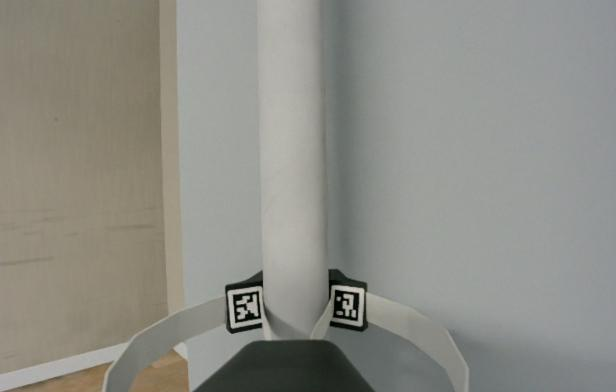

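Emit:
{"op": "move", "data": {
  "blocking": false,
  "cameras": [],
  "r2": {"base":{"translate_m":-0.19,"strafe_m":-0.11},"joints":{"wrist_yaw_rad":0.0},"speeds":{"wrist_yaw_rad":0.12},"pace":"slow","contact_limits":{"translate_m":0.7}}
}}

Emit:
{"op": "wait", "data": {
  "seconds": 2.6,
  "cameras": []
}}

Emit:
{"op": "move", "data": {
  "blocking": false,
  "cameras": [],
  "r2": {"base":{"rotate_rad":0.22},"joints":{"wrist_yaw_rad":-0.25},"speeds":{"wrist_yaw_rad":0.6},"pace":"slow","contact_limits":{"rotate_rad":0.7}}
}}

Emit:
{"op": "wait", "data": {
  "seconds": 0.9,
  "cameras": ["r1_head_camera","r2_head_camera","r2_wrist_camera"]
}}

Scene clock: 299.03 s.
move: r2 moving
r1: as last shown
r1.lidar_m: 1.15 0.90 1.12 2.27 2.32 2.07 1.94 2.03 2.61 2.44 1.26 1.02
r1.motor_effort: lift_m=+23(23) arm_m=-4(4) wheel_0=+1(1) wheel_1=+0(1) wheel_2=+0(0)
r1.servo_current: wrist_yaw_rad=65(65) wrist_pitch_rad=39(46) wrist_roll_rad=72(72) gripper_m=39(46)
r1.contact_limits: strafe_m 0.2
r1.wrist_depth_mm: - - - - - - 668 / - - - - - - 676 / - - - 1499 - - 691 / - - - 1499 - - 691 / - - - - - - 707 / - 192 - - 201 - 691 / - 153 - 141 - - 683
r2.base_odometry: x=-3.454 y=-0.580 heading=-1.764
r2.turned_by_wheels: +0.000
r2.turned_by_imu: +0.001
r2.base_tilt: forward=-0.6 right=+0.1
r2.lidar_m: 0.45 2.61 2.70 1.38 1.25 3.05 2.21 2.12 1.52 1.11 0.58 0.38
r2.base_status: translate_m moving; strafe_m moving
r2.joint_positions: lift_m=+0.850 arm_m=+0.000 wrist_yaw_rad=-0.212 wrist_pitch_rad=+0.001 wrist_roll_rad=+0.001 gripper_m=-0.029
r2.joint_status: wrist_yaw_rad moving
r2.measured_speeds: translate_m=-0.050 strafe_m=-0.029 rotate_rad=+0.000 lift_m=+0.000 arm_m=+0.000 wrist_yaw_rad=+0.111 wrist_pitch_rad=+0.000 wrist_roll_rad=+0.000
r2.motor_effort: lift_m=+21(21) arm_m=-3(4) wheel_0=-2(10) wheel_1=-11(11) wheel_2=+17(18)
r2.servo_current: wrist_yaw_rad=39(143) wrist_pitch_rad=39(39) wrist_roll_rad=46(59) gripper_m=104(117)
r2.contact_limits: translate_m 0.7
r2.hand_pose: x=+0.4344 y=-0.1462 z=+1.0277 quat_wxyz=(+0.994, +0.001, +0.000, -0.106) (m; r2's base frame)
r2.wrist_depth_mm: - - 240 163 243 242 - / - - 242 164 243 244 245 / - - 243 164 244 245 246 / - - 244 167 246 247 248 / - - 247 166 248 249 249 / - - 186 166 181 249 249 / - - 249 - 251 250 251
pictures: none
No camera images: "cameras" was empty.

Scene clock: 301.63 s.
earlier move: r2 moving
r1.base_odometry: x=-0.987 y=+1.130 heading=-2.423
r1.turned_by_wheels: +0.000
r1.turned_by_imu: +0.000
r1.base_tilt: forward=-1.6 right=+1.3
r1.lidar_m: 1.18 0.90 1.12 2.26 2.34 2.07 1.95 2.03 2.59 2.45 1.26 1.03
r1.base_status: not commanded
r1.joint_positions: lift_m=+0.850 arm_m=+0.000 wrist_yaw_rad=+0.002 wrist_pitch_rad=+0.002 wrist_roll_rad=+0.000 gripper_m=+0.110
r1.joint_status: not commanded
r1.measured_speeds: all 0
r1.motor_effort: lift_m=+23(24) arm_m=-4(4) wheel_0=+1(1) wheel_1=+0(1) wheel_2=+0(0)
r1.servo_current: wrist_yaw_rad=59(72) wrist_pitch_rad=39(52) wrist_roll_rad=52(72) gripper_m=46(46)
r1.contact_limits: strafe_m 0.2
r1.hand_pose: x=+0.4595 y=-0.0868 z=+1.0272 quat_wxyz=(+1.000, +0.000, +0.001, +0.001) (m; r1's base frame)
r1.wrist_depth_mm: - - - - - - 668 / - - - - - - 683 / - - - - - - 683 / - - - - - - 691 / - - - - - - 699 / - 191 - - 200 - 699 / - 152 - 141 - - 691
r2.base_odometry: x=-3.521 y=-0.386 heading=-1.762
r2.turned_by_wheels: +0.002
r2.turned_by_imu: +0.064
r2.base_tilt: forward=-0.7 right=+0.0
r2.lidar_m: 0.40 2.80 2.95 1.27 1.43 2.64 2.00 1.93 1.45 1.10 0.65 0.48
r2.base_status: translate_m moving; strafe_m moving
r2.joint_positions: lift_m=+0.850 arm_m=+0.000 wrist_yaw_rad=+0.028 wrist_pitch_rad=+0.001 wrist_roll_rad=+0.001 gripper_m=-0.029
r2.joint_status: wrist_yaw_rad off_target (ended at +0.028, target +0.000)
r2.measured_speeds: translate_m=+0.000 strafe_m=-0.004 rotate_rad=+0.005 lift_m=+0.000 arm_m=+0.000 wrist_yaw_rad=+0.000 wrist_pitch_rad=+0.000 wrist_roll_rad=+0.000
r2.motor_effort: lift_m=+21(21) arm_m=-4(4) wheel_0=+13(18) wheel_1=-3(11) wheel_2=+18(26)
r2.servo_current: wrist_yaw_rad=195(195) wrist_pitch_rad=39(46) wrist_roll_rad=52(59) gripper_m=91(117)
r2.contact_limits: translate_m 0.7
r2.hand_pose: x=+0.4617 y=-0.0792 z=+1.0277 quat_wxyz=(+1.000, +0.001, +0.001, +0.014) (m; r2's base frame)
r2.wrist_depth_mm: - - 247 232 227 218 211 / - - 250 234 229 219 211 / - - 251 236 229 221 213 / - - 251 236 232 222 214 / - - 254 204 233 223 216 / - - 178 168 230 224 216 / - - 258 - 235 223 218
wait: 2.60 s; no rest
pictures: none
No camera images: "cameras" was empty.

Scene clock: 302.13 s.
earlier move: r2 done
move: r2 moving
r1: as last shown
r1.lidar_m: 1.17 0.92 1.11 2.26 2.33 2.07 1.94 2.02 2.61 2.45 1.24 1.02
r1.motor_effort: lift_m=+23(24) arm_m=-4(4) wheel_0=+0(1) wheel_1=-1(1) wheel_2=+0(0)
r1.servo_current: wrist_yaw_rad=46(65) wrist_pitch_rad=39(46) wrist_roll_rad=39(65) gripper_m=46(46)
r1.contact_limits: strafe_m 0.2
r1.wrist_depth_mm: - - - - - - 683 / - - - - - - 676 / - - - - - - 691 / - - - - - - 691 / - - - - - - 699 / - 191 - - 200 - 691 / - 153 - 141 - - 699
r2.base_odometry: x=-3.521 y=-0.386 heading=-1.638
r2.turned_by_wheels: +0.124
r2.turned_by_imu: +0.124
r2.base_tilt: forward=-0.7 right=+0.1
r2.lidar_m: 0.42 2.79 3.14 1.29 1.73 2.36 1.93 1.95 1.29 1.05 0.58 0.42
r2.base_status: rotate_rad moving
r2.joint_positions: lift_m=+0.850 arm_m=+0.000 wrist_yaw_rad=-0.139 wrist_pitch_rad=+0.001 wrist_roll_rad=+0.001 gripper_m=-0.029
r2.joint_status: wrist_yaw_rad moving
r2.measured_speeds: translate_m=+0.000 strafe_m=-0.002 rotate_rad=+0.464 lift_m=+0.000 arm_m=+0.000 wrist_yaw_rad=-0.638 wrist_pitch_rad=+0.000 wrist_roll_rad=+0.000
r2.motor_effort: lift_m=+21(21) arm_m=-3(4) wheel_0=+2(14) wheel_1=-7(10) wheel_2=+5(16)
r2.servo_current: wrist_yaw_rad=728(858) wrist_pitch_rad=39(46) wrist_roll_rad=52(52) gripper_m=91(98)
r2.contact_limits: rotate_rad 0.7
r2.hand_pose: x=+0.4444 y=-0.1265 z=+1.0277 quat_wxyz=(+0.998, +0.001, +0.000, -0.069) (m; r2's base frame)
r2.wrist_depth_mm: - - 249 163 233 225 219 / - - 250 164 235 226 221 / - - 252 169 235 229 224 / - - 253 170 237 229 222 / - - 255 166 238 229 224 / - - 184 167 236 231 225 / - - 258 - 238 229 227
pictures: none
No camera images: "cameras" was empty.

Scene clock: 302.87 s.
earlier move: r2 done
r1.base_odometry: x=-0.987 y=+1.130 heading=-2.423
r1.turned_by_wheels: +0.000
r1.turned_by_imu: +0.000
r1.base_tilt: forward=-1.6 right=+1.2
r1.lidar_m: 1.19 0.93 1.13 2.25 2.33 2.08 1.93 2.05 2.60 2.44 1.27 1.01
r1.base_status: not commanded
r1.joint_positions: lift_m=+0.850 arm_m=+0.000 wrist_yaw_rad=+0.002 wrist_pitch_rad=+0.002 wrist_roll_rad=+0.000 gripper_m=+0.110
r1.joint_status: not commanded
r1.measured_speeds: all 0
r1.motor_effort: lift_m=+23(24) arm_m=-4(4) wheel_0=+0(1) wheel_1=-1(1) wheel_2=+0(0)
r1.servo_current: wrist_yaw_rad=46(65) wrist_pitch_rad=39(46) wrist_roll_rad=46(65) gripper_m=52(52)
r1.contact_limits: strafe_m 0.2
r1.hand_pose: x=+0.4595 y=-0.0868 z=+1.0272 quat_wxyz=(+1.000, +0.000, +0.001, +0.001) (m; r1's base frame)
r1.wrist_depth_mm: - - - - - - 668 / - - - - - - 683 / - - - - - - 683 / - - - - - - 691 / - - - - - - 691 / - 192 - - 200 - 691 / - 153 - 141 - - 691
r2.base_odometry: x=-3.521 y=-0.386 heading=-1.543
r2.turned_by_wheels: +0.095
r2.turned_by_imu: +0.093
r2.base_tilt: forward=-0.7 right=+0.1
r2.lidar_m: 0.47 2.82 3.29 1.27 3.76 2.24 1.93 1.96 1.21 0.91 0.55 0.38
r2.base_status: done
r2.joint_positions: lift_m=+0.850 arm_m=+0.000 wrist_yaw_rad=-0.237 wrist_pitch_rad=+0.001 wrist_roll_rad=+0.001 gripper_m=-0.029
r2.joint_status: all done
r2.measured_speeds: all 0
r2.motor_effort: lift_m=+21(21) arm_m=+3(4) wheel_0=-8(14) wheel_1=-5(10) wheel_2=-2(16)
r2.servo_current: wrist_yaw_rad=72(858) wrist_pitch_rad=39(46) wrist_roll_rad=52(52) gripper_m=98(98)
r2.contact_limits: rotate_rad 0.7
r2.hand_pose: x=+0.4307 y=-0.1528 z=+1.0277 quat_wxyz=(+0.993, +0.001, +0.000, -0.118) (m; r2's base frame)
r2.wrist_depth_mm: - - 247 162 236 230 227 / - - 248 163 236 231 228 / - - 249 164 239 233 229 / - - 251 167 239 235 231 / - - 252 166 242 235 230 / - - 186 167 180 236 233 / - - 255 - 243 - 234
wait: 0.73 of 0.9 s (r2 has come to rest)
pictures: r1_head_camera, r2_head_camera, r2_wrist_camera
Images, in order (width x height): r1_head_camera 420x560, r2_head_camera 420x560, r2_wrist_camera 616x392.

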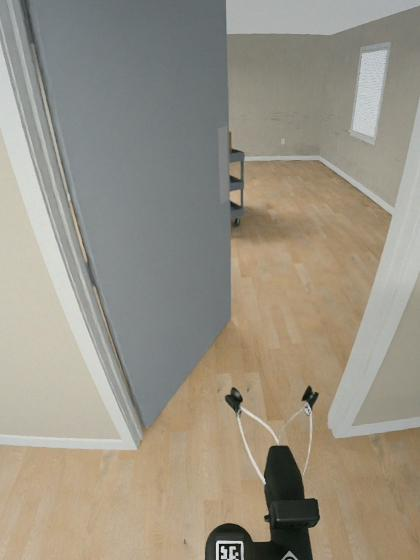

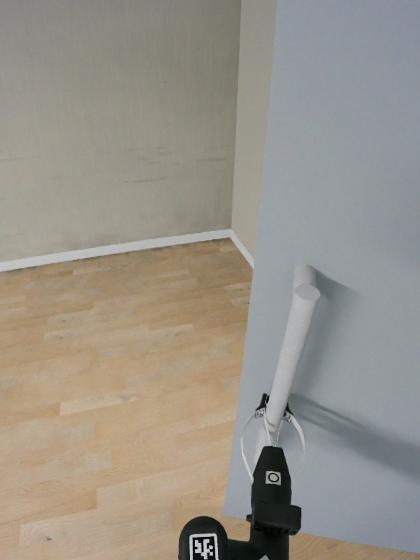

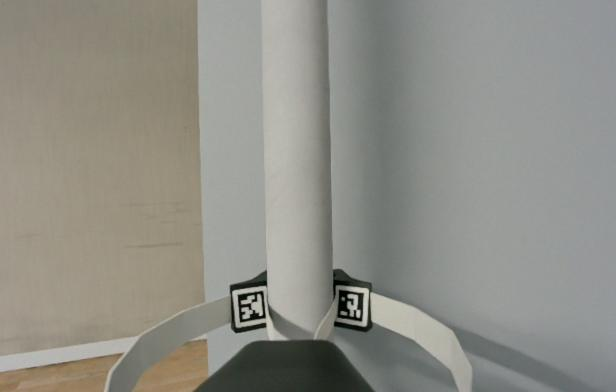

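Emit:
{"op": "move", "data": {
  "blocking": false,
  "cameras": [],
  "r2": {"base":{"translate_m":-0.19,"strafe_m":-0.11},"joints":{"wrist_yaw_rad":0.0},"speeds":{"wrist_yaw_rad":0.12},"pace":"slow","contact_limits":{"translate_m":0.7}}
}}

Emit:
{"op": "wait", "data": {
  "seconds": 2.6,
  "cameras": ["r1_head_camera","r2_head_camera","r2_head_left_camera","r2_head_right_camera"]
}}

Emit:
{"op": "move", "data": {
  "blocking": false,
  "cameras": [],
  "r2": {"base":{"rotate_rad":0.2},"joints":{"wrist_yaw_rad":-0.23},"speeds":{"wrist_yaw_rad":0.6},"pace":"slow","contact_limits":{"rotate_rad":0.7}}
}}

Emit:
{"op": "wait", "data": {
  "seconds": 0.9,
  "cameras": ["r1_head_camera","r2_head_left_camera","r2_head_right_camera","r2_wrist_camera"]
}}

Scene clock: 312.83 s.
move: r2 moving
r1: as last shown
r1.base_tilt: forward=-1.6 right=+1.3
r1.lidar_m: 1.19 0.93 1.11 2.26 2.34 2.06 1.96 2.05 2.61 2.44 1.29 1.03
r1.motor_effort: lift_m=+23(23) arm_m=-4(4) wheel_0=+0(1) wheel_1=-1(1) wheel_2=+0(0)
r1.servo_current: wrist_yaw_rad=59(59) wrist_pitch_rad=39(46) wrist_roll_rad=46(65) gripper_m=39(46)
r1.contact_limits: strafe_m 0.2
r1.wrist_depth_mm: - - - - - - 676 / - - - - - - 683 / - - - - - - 691 / - - - - - - 699 / - - - - - - 683 / - 192 - - 200 - 691 / - 153 - 141 - - 691
r2.base_odometry: x=-3.529 y=-0.374 heading=-1.543
r2.turned_by_wheels: +0.000
r2.turned_by_imu: +0.001
r2.base_tilt: forward=-0.6 right=+0.1
r2.lidar_m: 0.45 2.82 3.33 1.30 3.75 2.22 1.92 1.92 1.22 0.92 0.54 0.40
r2.base_status: translate_m moving; strafe_m moving
r2.joint_positions: lift_m=+0.850 arm_m=+0.000 wrist_yaw_rad=-0.197 wrist_pitch_rad=+0.001 wrist_roll_rad=+0.001 gripper_m=-0.029
r2.joint_status: wrist_yaw_rad moving
r2.measured_speeds: translate_m=-0.050 strafe_m=-0.028 rotate_rad=-0.002 lift_m=+0.000 arm_m=+0.000 wrist_yaw_rad=+0.120 wrist_pitch_rad=+0.000 wrist_roll_rad=+0.000
r2.motor_effort: lift_m=+21(21) arm_m=-4(4) wheel_0=-4(10) wheel_1=-8(11) wheel_2=+17(17)
r2.servo_current: wrist_yaw_rad=85(104) wrist_pitch_rad=46(46) wrist_roll_rad=39(72) gripper_m=91(98)
r2.contact_limits: translate_m 0.7
r2.hand_pose: x=+0.4366 y=-0.1422 z=+1.0277 quat_wxyz=(+0.995, +0.001, +0.000, -0.098) (m; r2's base frame)
r2.wrist_depth_mm: - - 249 162 235 227 223 / - - 251 163 236 229 223 / - - 252 165 237 229 225 / - - 253 167 238 230 226 / - - 254 167 239 233 227 / - - 186 166 179 234 229 / - - 257 - 242 231 229
pictures: none
No camera images: "cameras" was empty.

Scene clock: 315.43 s.
earlier move: r2 moving
r1.base_odometry: x=-0.987 y=+1.130 heading=-2.423
r1.turned_by_wheels: +0.000
r1.turned_by_imu: +0.000
r1.base_tilt: forward=-1.6 right=+1.3
r1.lidar_m: 1.21 0.93 1.13 2.26 2.34 2.08 1.94 2.03 2.59 2.46 1.26 1.02
r1.base_status: not commanded
r1.joint_positions: lift_m=+0.850 arm_m=+0.000 wrist_yaw_rad=+0.002 wrist_pitch_rad=+0.002 wrist_roll_rad=+0.000 gripper_m=+0.110
r1.joint_status: not commanded
r1.measured_speeds: all 0
r1.motor_effort: lift_m=+23(24) arm_m=-4(4) wheel_0=+0(1) wheel_1=-1(1) wheel_2=+0(0)
r1.servo_current: wrist_yaw_rad=39(72) wrist_pitch_rad=39(52) wrist_roll_rad=39(65) gripper_m=39(52)
r1.contact_limits: strafe_m 0.2
r1.hand_pose: x=+0.4595 y=-0.0868 z=+1.0272 quat_wxyz=(+1.000, +0.000, +0.001, +0.001) (m; r1's base frame)
r1.wrist_depth_mm: - - - - - - 676 / - - - - - - 676 / - - - - - - 683 / - - 1618 - - - 683 / - - - - - - 691 / - 192 - - 200 - 699 / - 153 - 142 - - 699
r2.base_odometry: x=-3.637 y=-0.200 heading=-1.541
r2.turned_by_wheels: +0.002
r2.turned_by_imu: +0.103
r2.base_tilt: forward=-0.6 right=+0.0
r2.lidar_m: 0.39 3.00 1.44 1.41 2.96 1.95 1.78 1.66 1.10 0.96 0.53 0.46
r2.base_status: translate_m moving; strafe_m moving
r2.joint_positions: lift_m=+0.850 arm_m=+0.000 wrist_yaw_rad=+0.029 wrist_pitch_rad=+0.001 wrist_roll_rad=+0.001 gripper_m=-0.029
r2.joint_status: wrist_yaw_rad off_target (ended at +0.029, target +0.000)
r2.measured_speeds: translate_m=-0.004 strafe_m=+0.001 rotate_rad=-0.006 lift_m=+0.000 arm_m=+0.000 wrist_yaw_rad=+0.000 wrist_pitch_rad=+0.000 wrist_roll_rad=+0.000
r2.motor_effort: lift_m=+21(21) arm_m=-4(5) wheel_0=+12(18) wheel_1=-2(11) wheel_2=+19(29)
r2.servo_current: wrist_yaw_rad=195(195) wrist_pitch_rad=46(46) wrist_roll_rad=46(72) gripper_m=91(98)
r2.contact_limits: translate_m 0.7
r2.hand_pose: x=+0.4617 y=-0.0792 z=+1.0277 quat_wxyz=(+1.000, +0.001, +0.001, +0.014) (m; r2's base frame)
r2.wrist_depth_mm: - - - 230 218 201 190 / - - - 166 221 203 191 / - - - 174 222 204 192 / - - - 173 223 205 193 / - - - 172 226 207 194 / - - 183 173 218 208 196 / - - - - 225 203 196
wait: 2.60 s; no rest
pictures: r1_head_camera, r2_head_camera, r2_head_left_camera, r2_head_right_camera
Images, in order (width x height): r1_head_camera 420x560, r2_head_camera 420x560, r2_head_left_camera 420x672, r2_head_right_camera 420x672.

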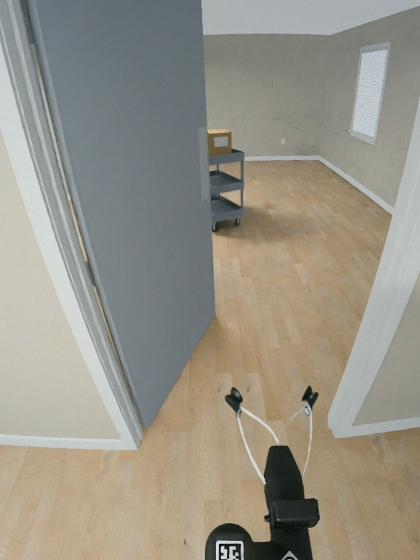

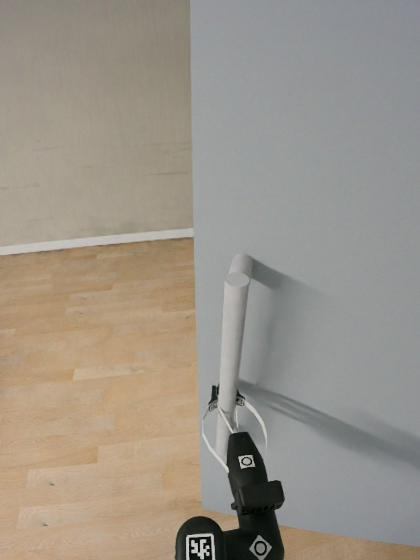

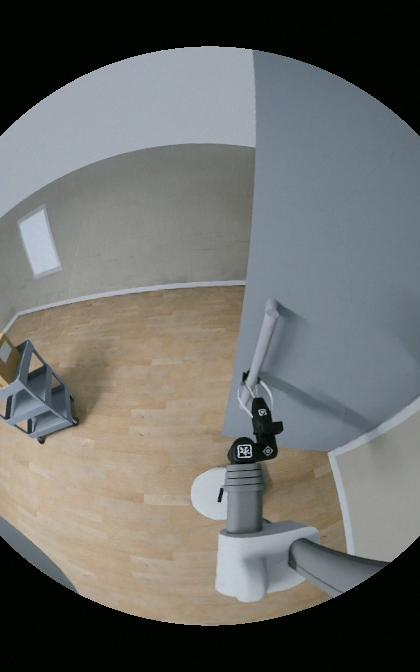

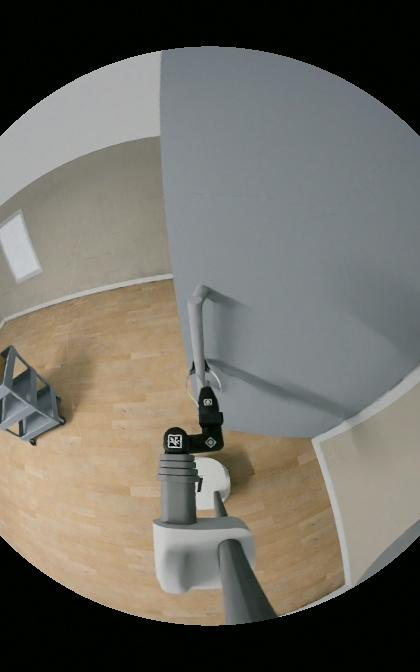

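Scene clock: 315.93 s.
earlier move: r2 done
move: r2 moving
r1: as last shown
r1.lidar_m: 1.25 0.92 1.16 2.25 2.32 2.06 1.94 2.04 2.59 2.44 1.26 0.99
r1.motor_effort: lift_m=+23(23) arm_m=-4(4) wheel_0=+1(1) wheel_1=-1(1) wheel_2=+0(0)
r1.servo_current: wrist_yaw_rad=39(59) wrist_pitch_rad=46(46) wrist_roll_rad=46(59) gripper_m=46(52)
r1.contact_limits: strafe_m 0.2
r1.wrist_depth_mm: - - - - - - 676 / - - - - - - 676 / - - - - - - 683 / - - 1576 - - - 691 / - - - - - - 691 / - 192 - - 200 - 691 / - 153 - 141 - - 683
r2.base_odometry: x=-3.637 y=-0.200 heading=-1.419
r2.turned_by_wheels: +0.122
r2.turned_by_imu: +0.120
r2.base_tilt: forward=-0.7 right=+0.0
r2.lidar_m: 0.39 3.11 1.41 1.61 2.55 1.86 1.77 1.44 1.04 0.79 0.51 0.42
r2.base_status: rotate_rad moving
r2.joint_positions: lift_m=+0.850 arm_m=+0.000 wrist_yaw_rad=-0.140 wrist_pitch_rad=+0.001 wrist_roll_rad=+0.001 gripper_m=-0.029
r2.joint_status: wrist_yaw_rad moving
r2.measured_speeds: translate_m=+0.000 strafe_m=+0.001 rotate_rad=+0.422 lift_m=+0.000 arm_m=+0.000 wrist_yaw_rad=-0.641 wrist_pitch_rad=+0.000 wrist_roll_rad=+0.000
r2.motor_effort: lift_m=+21(21) arm_m=-4(4) wheel_0=-1(13) wheel_1=-5(9) wheel_2=+6(18)
r2.servo_current: wrist_yaw_rad=663(806) wrist_pitch_rad=39(46) wrist_roll_rad=52(52) gripper_m=85(98)
r2.contact_limits: rotate_rad 0.7
r2.hand_pose: x=+0.4443 y=-0.1268 z=+1.0277 quat_wxyz=(+0.998, +0.001, +0.000, -0.070) (m; r2's base frame)
r2.wrist_depth_mm: - - 262 163 224 208 198 / - - 263 163 225 209 199 / - - - 167 226 210 199 / - - - 168 227 211 201 / - - - 168 229 212 202 / - - 184 169 223 213 204 / - - - - 229 211 204
pictures: none
No camera images: "cameras" was empty.

Scene clock: 316.63 s.
earlier move: r2 done
r1.base_odometry: x=-0.987 y=+1.130 heading=-2.423
r1.turned_by_wheels: +0.000
r1.turned_by_imu: +0.000
r1.base_tilt: forward=-1.6 right=+1.3
r1.lidar_m: 1.24 0.91 1.12 2.24 2.34 2.06 1.95 2.03 2.60 2.45 1.27 0.99
r1.base_status: not commanded
r1.joint_positions: lift_m=+0.850 arm_m=+0.000 wrist_yaw_rad=+0.002 wrist_pitch_rad=+0.002 wrist_roll_rad=+0.000 gripper_m=+0.110
r1.joint_status: not commanded
r1.measured_speeds: all 0
r1.motor_effort: lift_m=+23(23) arm_m=-4(4) wheel_0=+0(1) wheel_1=+0(1) wheel_2=+0(0)
r1.servo_current: wrist_yaw_rad=59(65) wrist_pitch_rad=39(52) wrist_roll_rad=59(65) gripper_m=46(52)
r1.contact_limits: strafe_m 0.2
r1.hand_pose: x=+0.4595 y=-0.0868 z=+1.0272 quat_wxyz=(+1.000, +0.000, +0.001, +0.001) (m; r1's base frame)
r1.wrist_depth_mm: - - - - - - 668 / - - - - - - 676 / - - - - - - 683 / - - 1576 - - - 683 / - - - - - - 691 / - 192 - - 200 - 691 / - 153 - 141 - - 699
r2.base_odometry: x=-3.637 y=-0.200 heading=-1.342
r2.turned_by_wheels: +0.077
r2.turned_by_imu: +0.075
r2.base_tilt: forward=-0.7 right=+0.0
r2.lidar_m: 0.48 3.18 1.42 1.72 2.39 1.81 1.76 1.34 1.01 0.74 0.49 0.37
r2.base_status: done
r2.joint_positions: lift_m=+0.850 arm_m=+0.000 wrist_yaw_rad=-0.214 wrist_pitch_rad=+0.001 wrist_roll_rad=+0.001 gripper_m=-0.029
r2.joint_status: all done
r2.measured_speeds: all 0
r2.motor_effort: lift_m=+21(21) arm_m=-4(4) wheel_0=-5(13) wheel_1=-6(9) wheel_2=+0(18)
r2.servo_current: wrist_yaw_rad=91(806) wrist_pitch_rad=39(46) wrist_roll_rad=65(65) gripper_m=91(98)
r2.contact_limits: rotate_rad 0.7
r2.hand_pose: x=+0.4342 y=-0.1466 z=+1.0277 quat_wxyz=(+0.994, +0.001, +0.000, -0.107) (m; r2's base frame)
r2.wrist_depth_mm: - - - 162 225 213 202 / - - - 165 229 213 - / - - - 164 229 214 205 / - - - 167 230 214 206 / - - - 167 231 216 207 / - - 186 167 181 217 207 / - - 1921 - 232 214 209
wait: 0.70 of 0.9 s (r2 has come to rest)
pictures: r1_head_camera, r2_head_left_camera, r2_head_right_camera, r2_wrist_camera
Images, in order (width x height): r1_head_camera 420x560, r2_head_left_camera 420x672, r2_head_right_camera 420x672, r2_wrist_camera 616x392.

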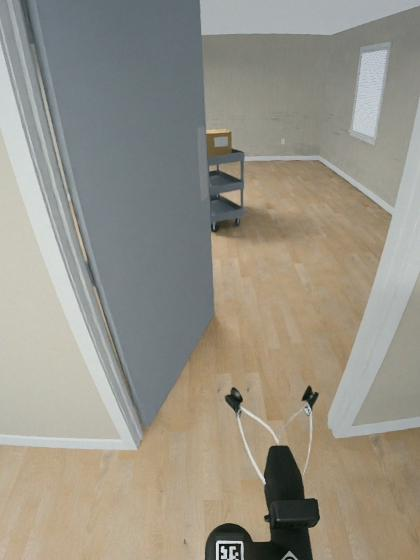

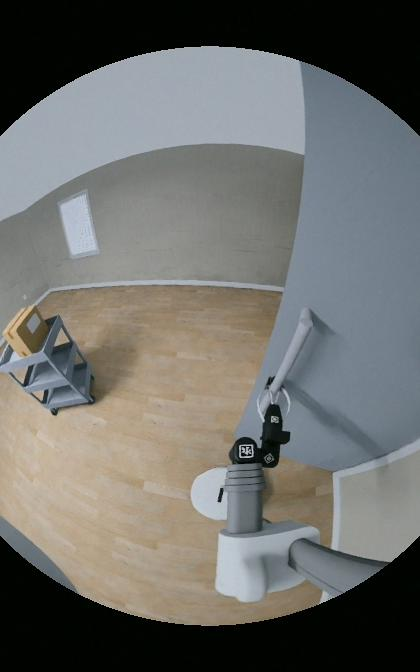

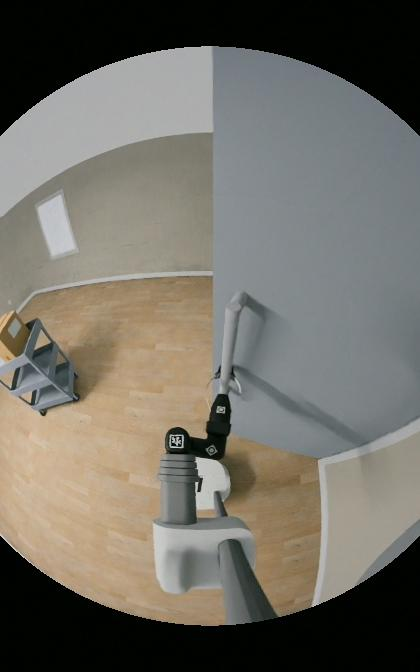

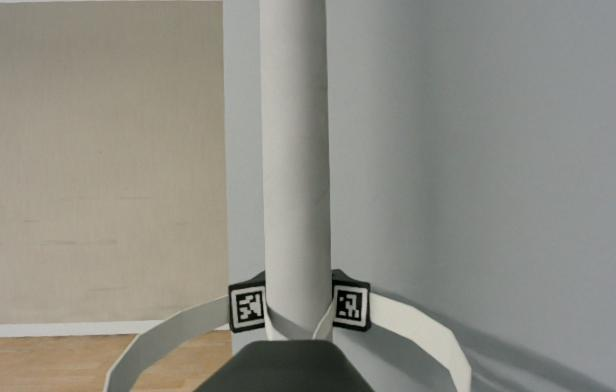

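Emit:
{"op": "move", "data": {
  "blocking": false,
  "cameras": [],
  "r2": {"base":{"translate_m":-0.2,"strafe_m":-0.02},"joints":{"wrist_yaw_rad":0.0},"speeds":{"wrist_yaw_rad":0.12},"pace":"slow","contact_limits":{"translate_m":0.7}}
}}

Emit:
{"op": "wait", "data": {
  "seconds": 2.5,
  "cameras": ["r1_head_camera","r2_wrist_camera"]
}}

Scene clock: 331.50 s.
move: r2 moving
r1: as last shown
r1.base_tilt: forward=-1.6 right=+1.2
r1.lidar_m: 1.24 0.90 1.12 2.27 2.32 2.07 1.95 2.03 2.60 2.46 1.26 1.00
r1.motor_effort: lift_m=+23(23) arm_m=-4(4) wheel_0=+1(1) wheel_1=-1(1) wheel_2=+0(0)
r1.servo_current: wrist_yaw_rad=59(59) wrist_pitch_rad=46(46) wrist_roll_rad=52(59) gripper_m=46(46)
r1.contact_limits: strafe_m 0.2
r1.wrist_depth_mm: - - - - - - 676 / - - - - - - 691 / - - - - - - 691 / - - 1618 - - - 691 / - - - - - - 699 / - 191 - - 200 - 699 / - 153 - 141 - - 691
r2.base_odometry: x=-3.641 y=-0.188 heading=-1.342
r2.turned_by_wheels: +0.000
r2.turned_by_imu: +0.000
r2.base_tilt: forward=-0.6 right=+0.1
r2.lidar_m: 0.47 3.17 1.43 1.79 2.36 1.79 1.76 1.34 1.01 0.75 0.48 0.36
r2.base_status: translate_m moving; strafe_m moving
r2.joint_positions: lift_m=+0.850 arm_m=+0.000 wrist_yaw_rad=-0.178 wrist_pitch_rad=+0.001 wrist_roll_rad=+0.001 gripper_m=-0.029
r2.joint_status: wrist_yaw_rad moving
r2.measured_speeds: translate_m=-0.049 strafe_m=-0.005 rotate_rad=+0.001 lift_m=+0.000 arm_m=+0.000 wrist_yaw_rad=+0.111 wrist_pitch_rad=+0.000 wrist_roll_rad=+0.000
r2.motor_effort: lift_m=+21(21) arm_m=-4(4) wheel_0=-8(11) wheel_1=-9(9) wheel_2=+15(16)
r2.servo_current: wrist_yaw_rad=65(98) wrist_pitch_rad=33(46) wrist_roll_rad=46(59) gripper_m=98(98)
r2.contact_limits: translate_m 0.7
r2.hand_pose: x=+0.4393 y=-0.1371 z=+1.0277 quat_wxyz=(+0.996, +0.001, +0.000, -0.089) (m; r2's base frame)
r2.wrist_depth_mm: - - - 162 224 211 201 / - - - 163 228 211 204 / - - - 165 229 213 204 / - - - 166 231 214 203 / - - - 167 232 215 205 / - - 186 166 180 216 206 / - - - - 231 213 207
pictures: none
No camera images: "cameras" was empty.

Scene clock: 334.00 s.
earlier move: r2 moving
r1.base_odometry: x=-0.987 y=+1.130 heading=-2.423
r1.turned_by_wheels: +0.000
r1.turned_by_imu: +0.000
r1.base_tilt: forward=-1.6 right=+1.3
r1.lidar_m: 1.42 0.92 1.13 2.26 2.33 2.06 1.93 2.03 2.60 2.45 1.26 1.02
r1.base_status: not commanded
r1.joint_positions: lift_m=+0.850 arm_m=+0.000 wrist_yaw_rad=+0.002 wrist_pitch_rad=+0.002 wrist_roll_rad=+0.000 gripper_m=+0.110
r1.joint_status: not commanded
r1.measured_speeds: all 0
r1.motor_effort: lift_m=+23(24) arm_m=-4(4) wheel_0=+0(1) wheel_1=+0(1) wheel_2=+0(0)
r1.servo_current: wrist_yaw_rad=65(65) wrist_pitch_rad=39(46) wrist_roll_rad=46(65) gripper_m=46(46)
r1.contact_limits: strafe_m 0.2
r1.hand_pose: x=+0.4595 y=-0.0868 z=+1.0272 quat_wxyz=(+1.000, +0.000, +0.001, +0.001) (m; r1's base frame)
r1.wrist_depth_mm: - - - - - - 668 / - - - - - - 676 / - - - - - - 691 / - - - - - - 691 / - - - - - - 683 / - 192 - - 200 - 699 / - 153 1576 141 - - 691
r2.base_odometry: x=-3.702 y=-0.010 heading=-1.340
r2.turned_by_wheels: +0.002
r2.turned_by_imu: +0.003
r2.base_tilt: forward=-0.6 right=+0.0
r2.lidar_m: 0.39 3.39 1.54 4.83 2.14 1.63 1.57 1.31 0.98 0.95 0.52 0.47
r2.base_status: translate_m moving; strafe_m moving
r2.joint_positions: lift_m=+0.850 arm_m=+0.000 wrist_yaw_rad=+0.017 wrist_pitch_rad=+0.001 wrist_roll_rad=+0.001 gripper_m=-0.029
r2.joint_status: all done
r2.measured_speeds: translate_m=-0.001 strafe_m=+0.000 rotate_rad=+0.000 lift_m=+0.000 arm_m=+0.000 wrist_yaw_rad=+0.002 wrist_pitch_rad=+0.000 wrist_roll_rad=+0.000
r2.motor_effort: lift_m=+21(21) arm_m=-4(4) wheel_0=+6(13) wheel_1=-5(10) wheel_2=+19(22)
r2.servo_current: wrist_yaw_rad=98(104) wrist_pitch_rad=39(46) wrist_roll_rad=46(59) gripper_m=98(104)
r2.contact_limits: translate_m 0.7
r2.hand_pose: x=+0.4608 y=-0.0825 z=+1.0277 quat_wxyz=(+1.000, +0.001, +0.001, +0.008) (m; r2's base frame)
r2.wrist_depth_mm: - - - 172 220 203 191 / - - - 164 221 204 193 / - - - 171 223 206 195 / - - - 171 224 207 196 / - - - 171 226 208 197 / - - 182 167 219 208 198 / - - - - 225 206 198
wait: 2.50 s; no rest
pictures: r1_head_camera, r2_wrist_camera
Images, in order (width x height): r1_head_camera 420x560, r2_wrist_camera 616x392.

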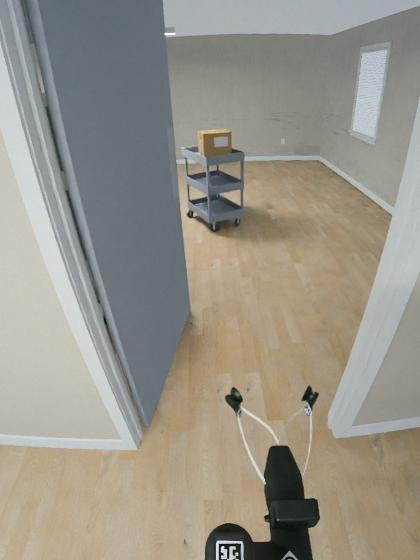

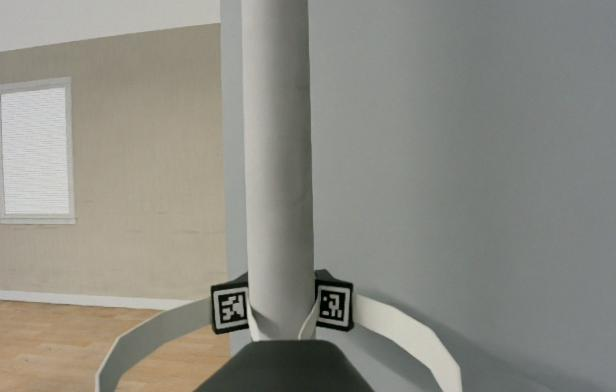

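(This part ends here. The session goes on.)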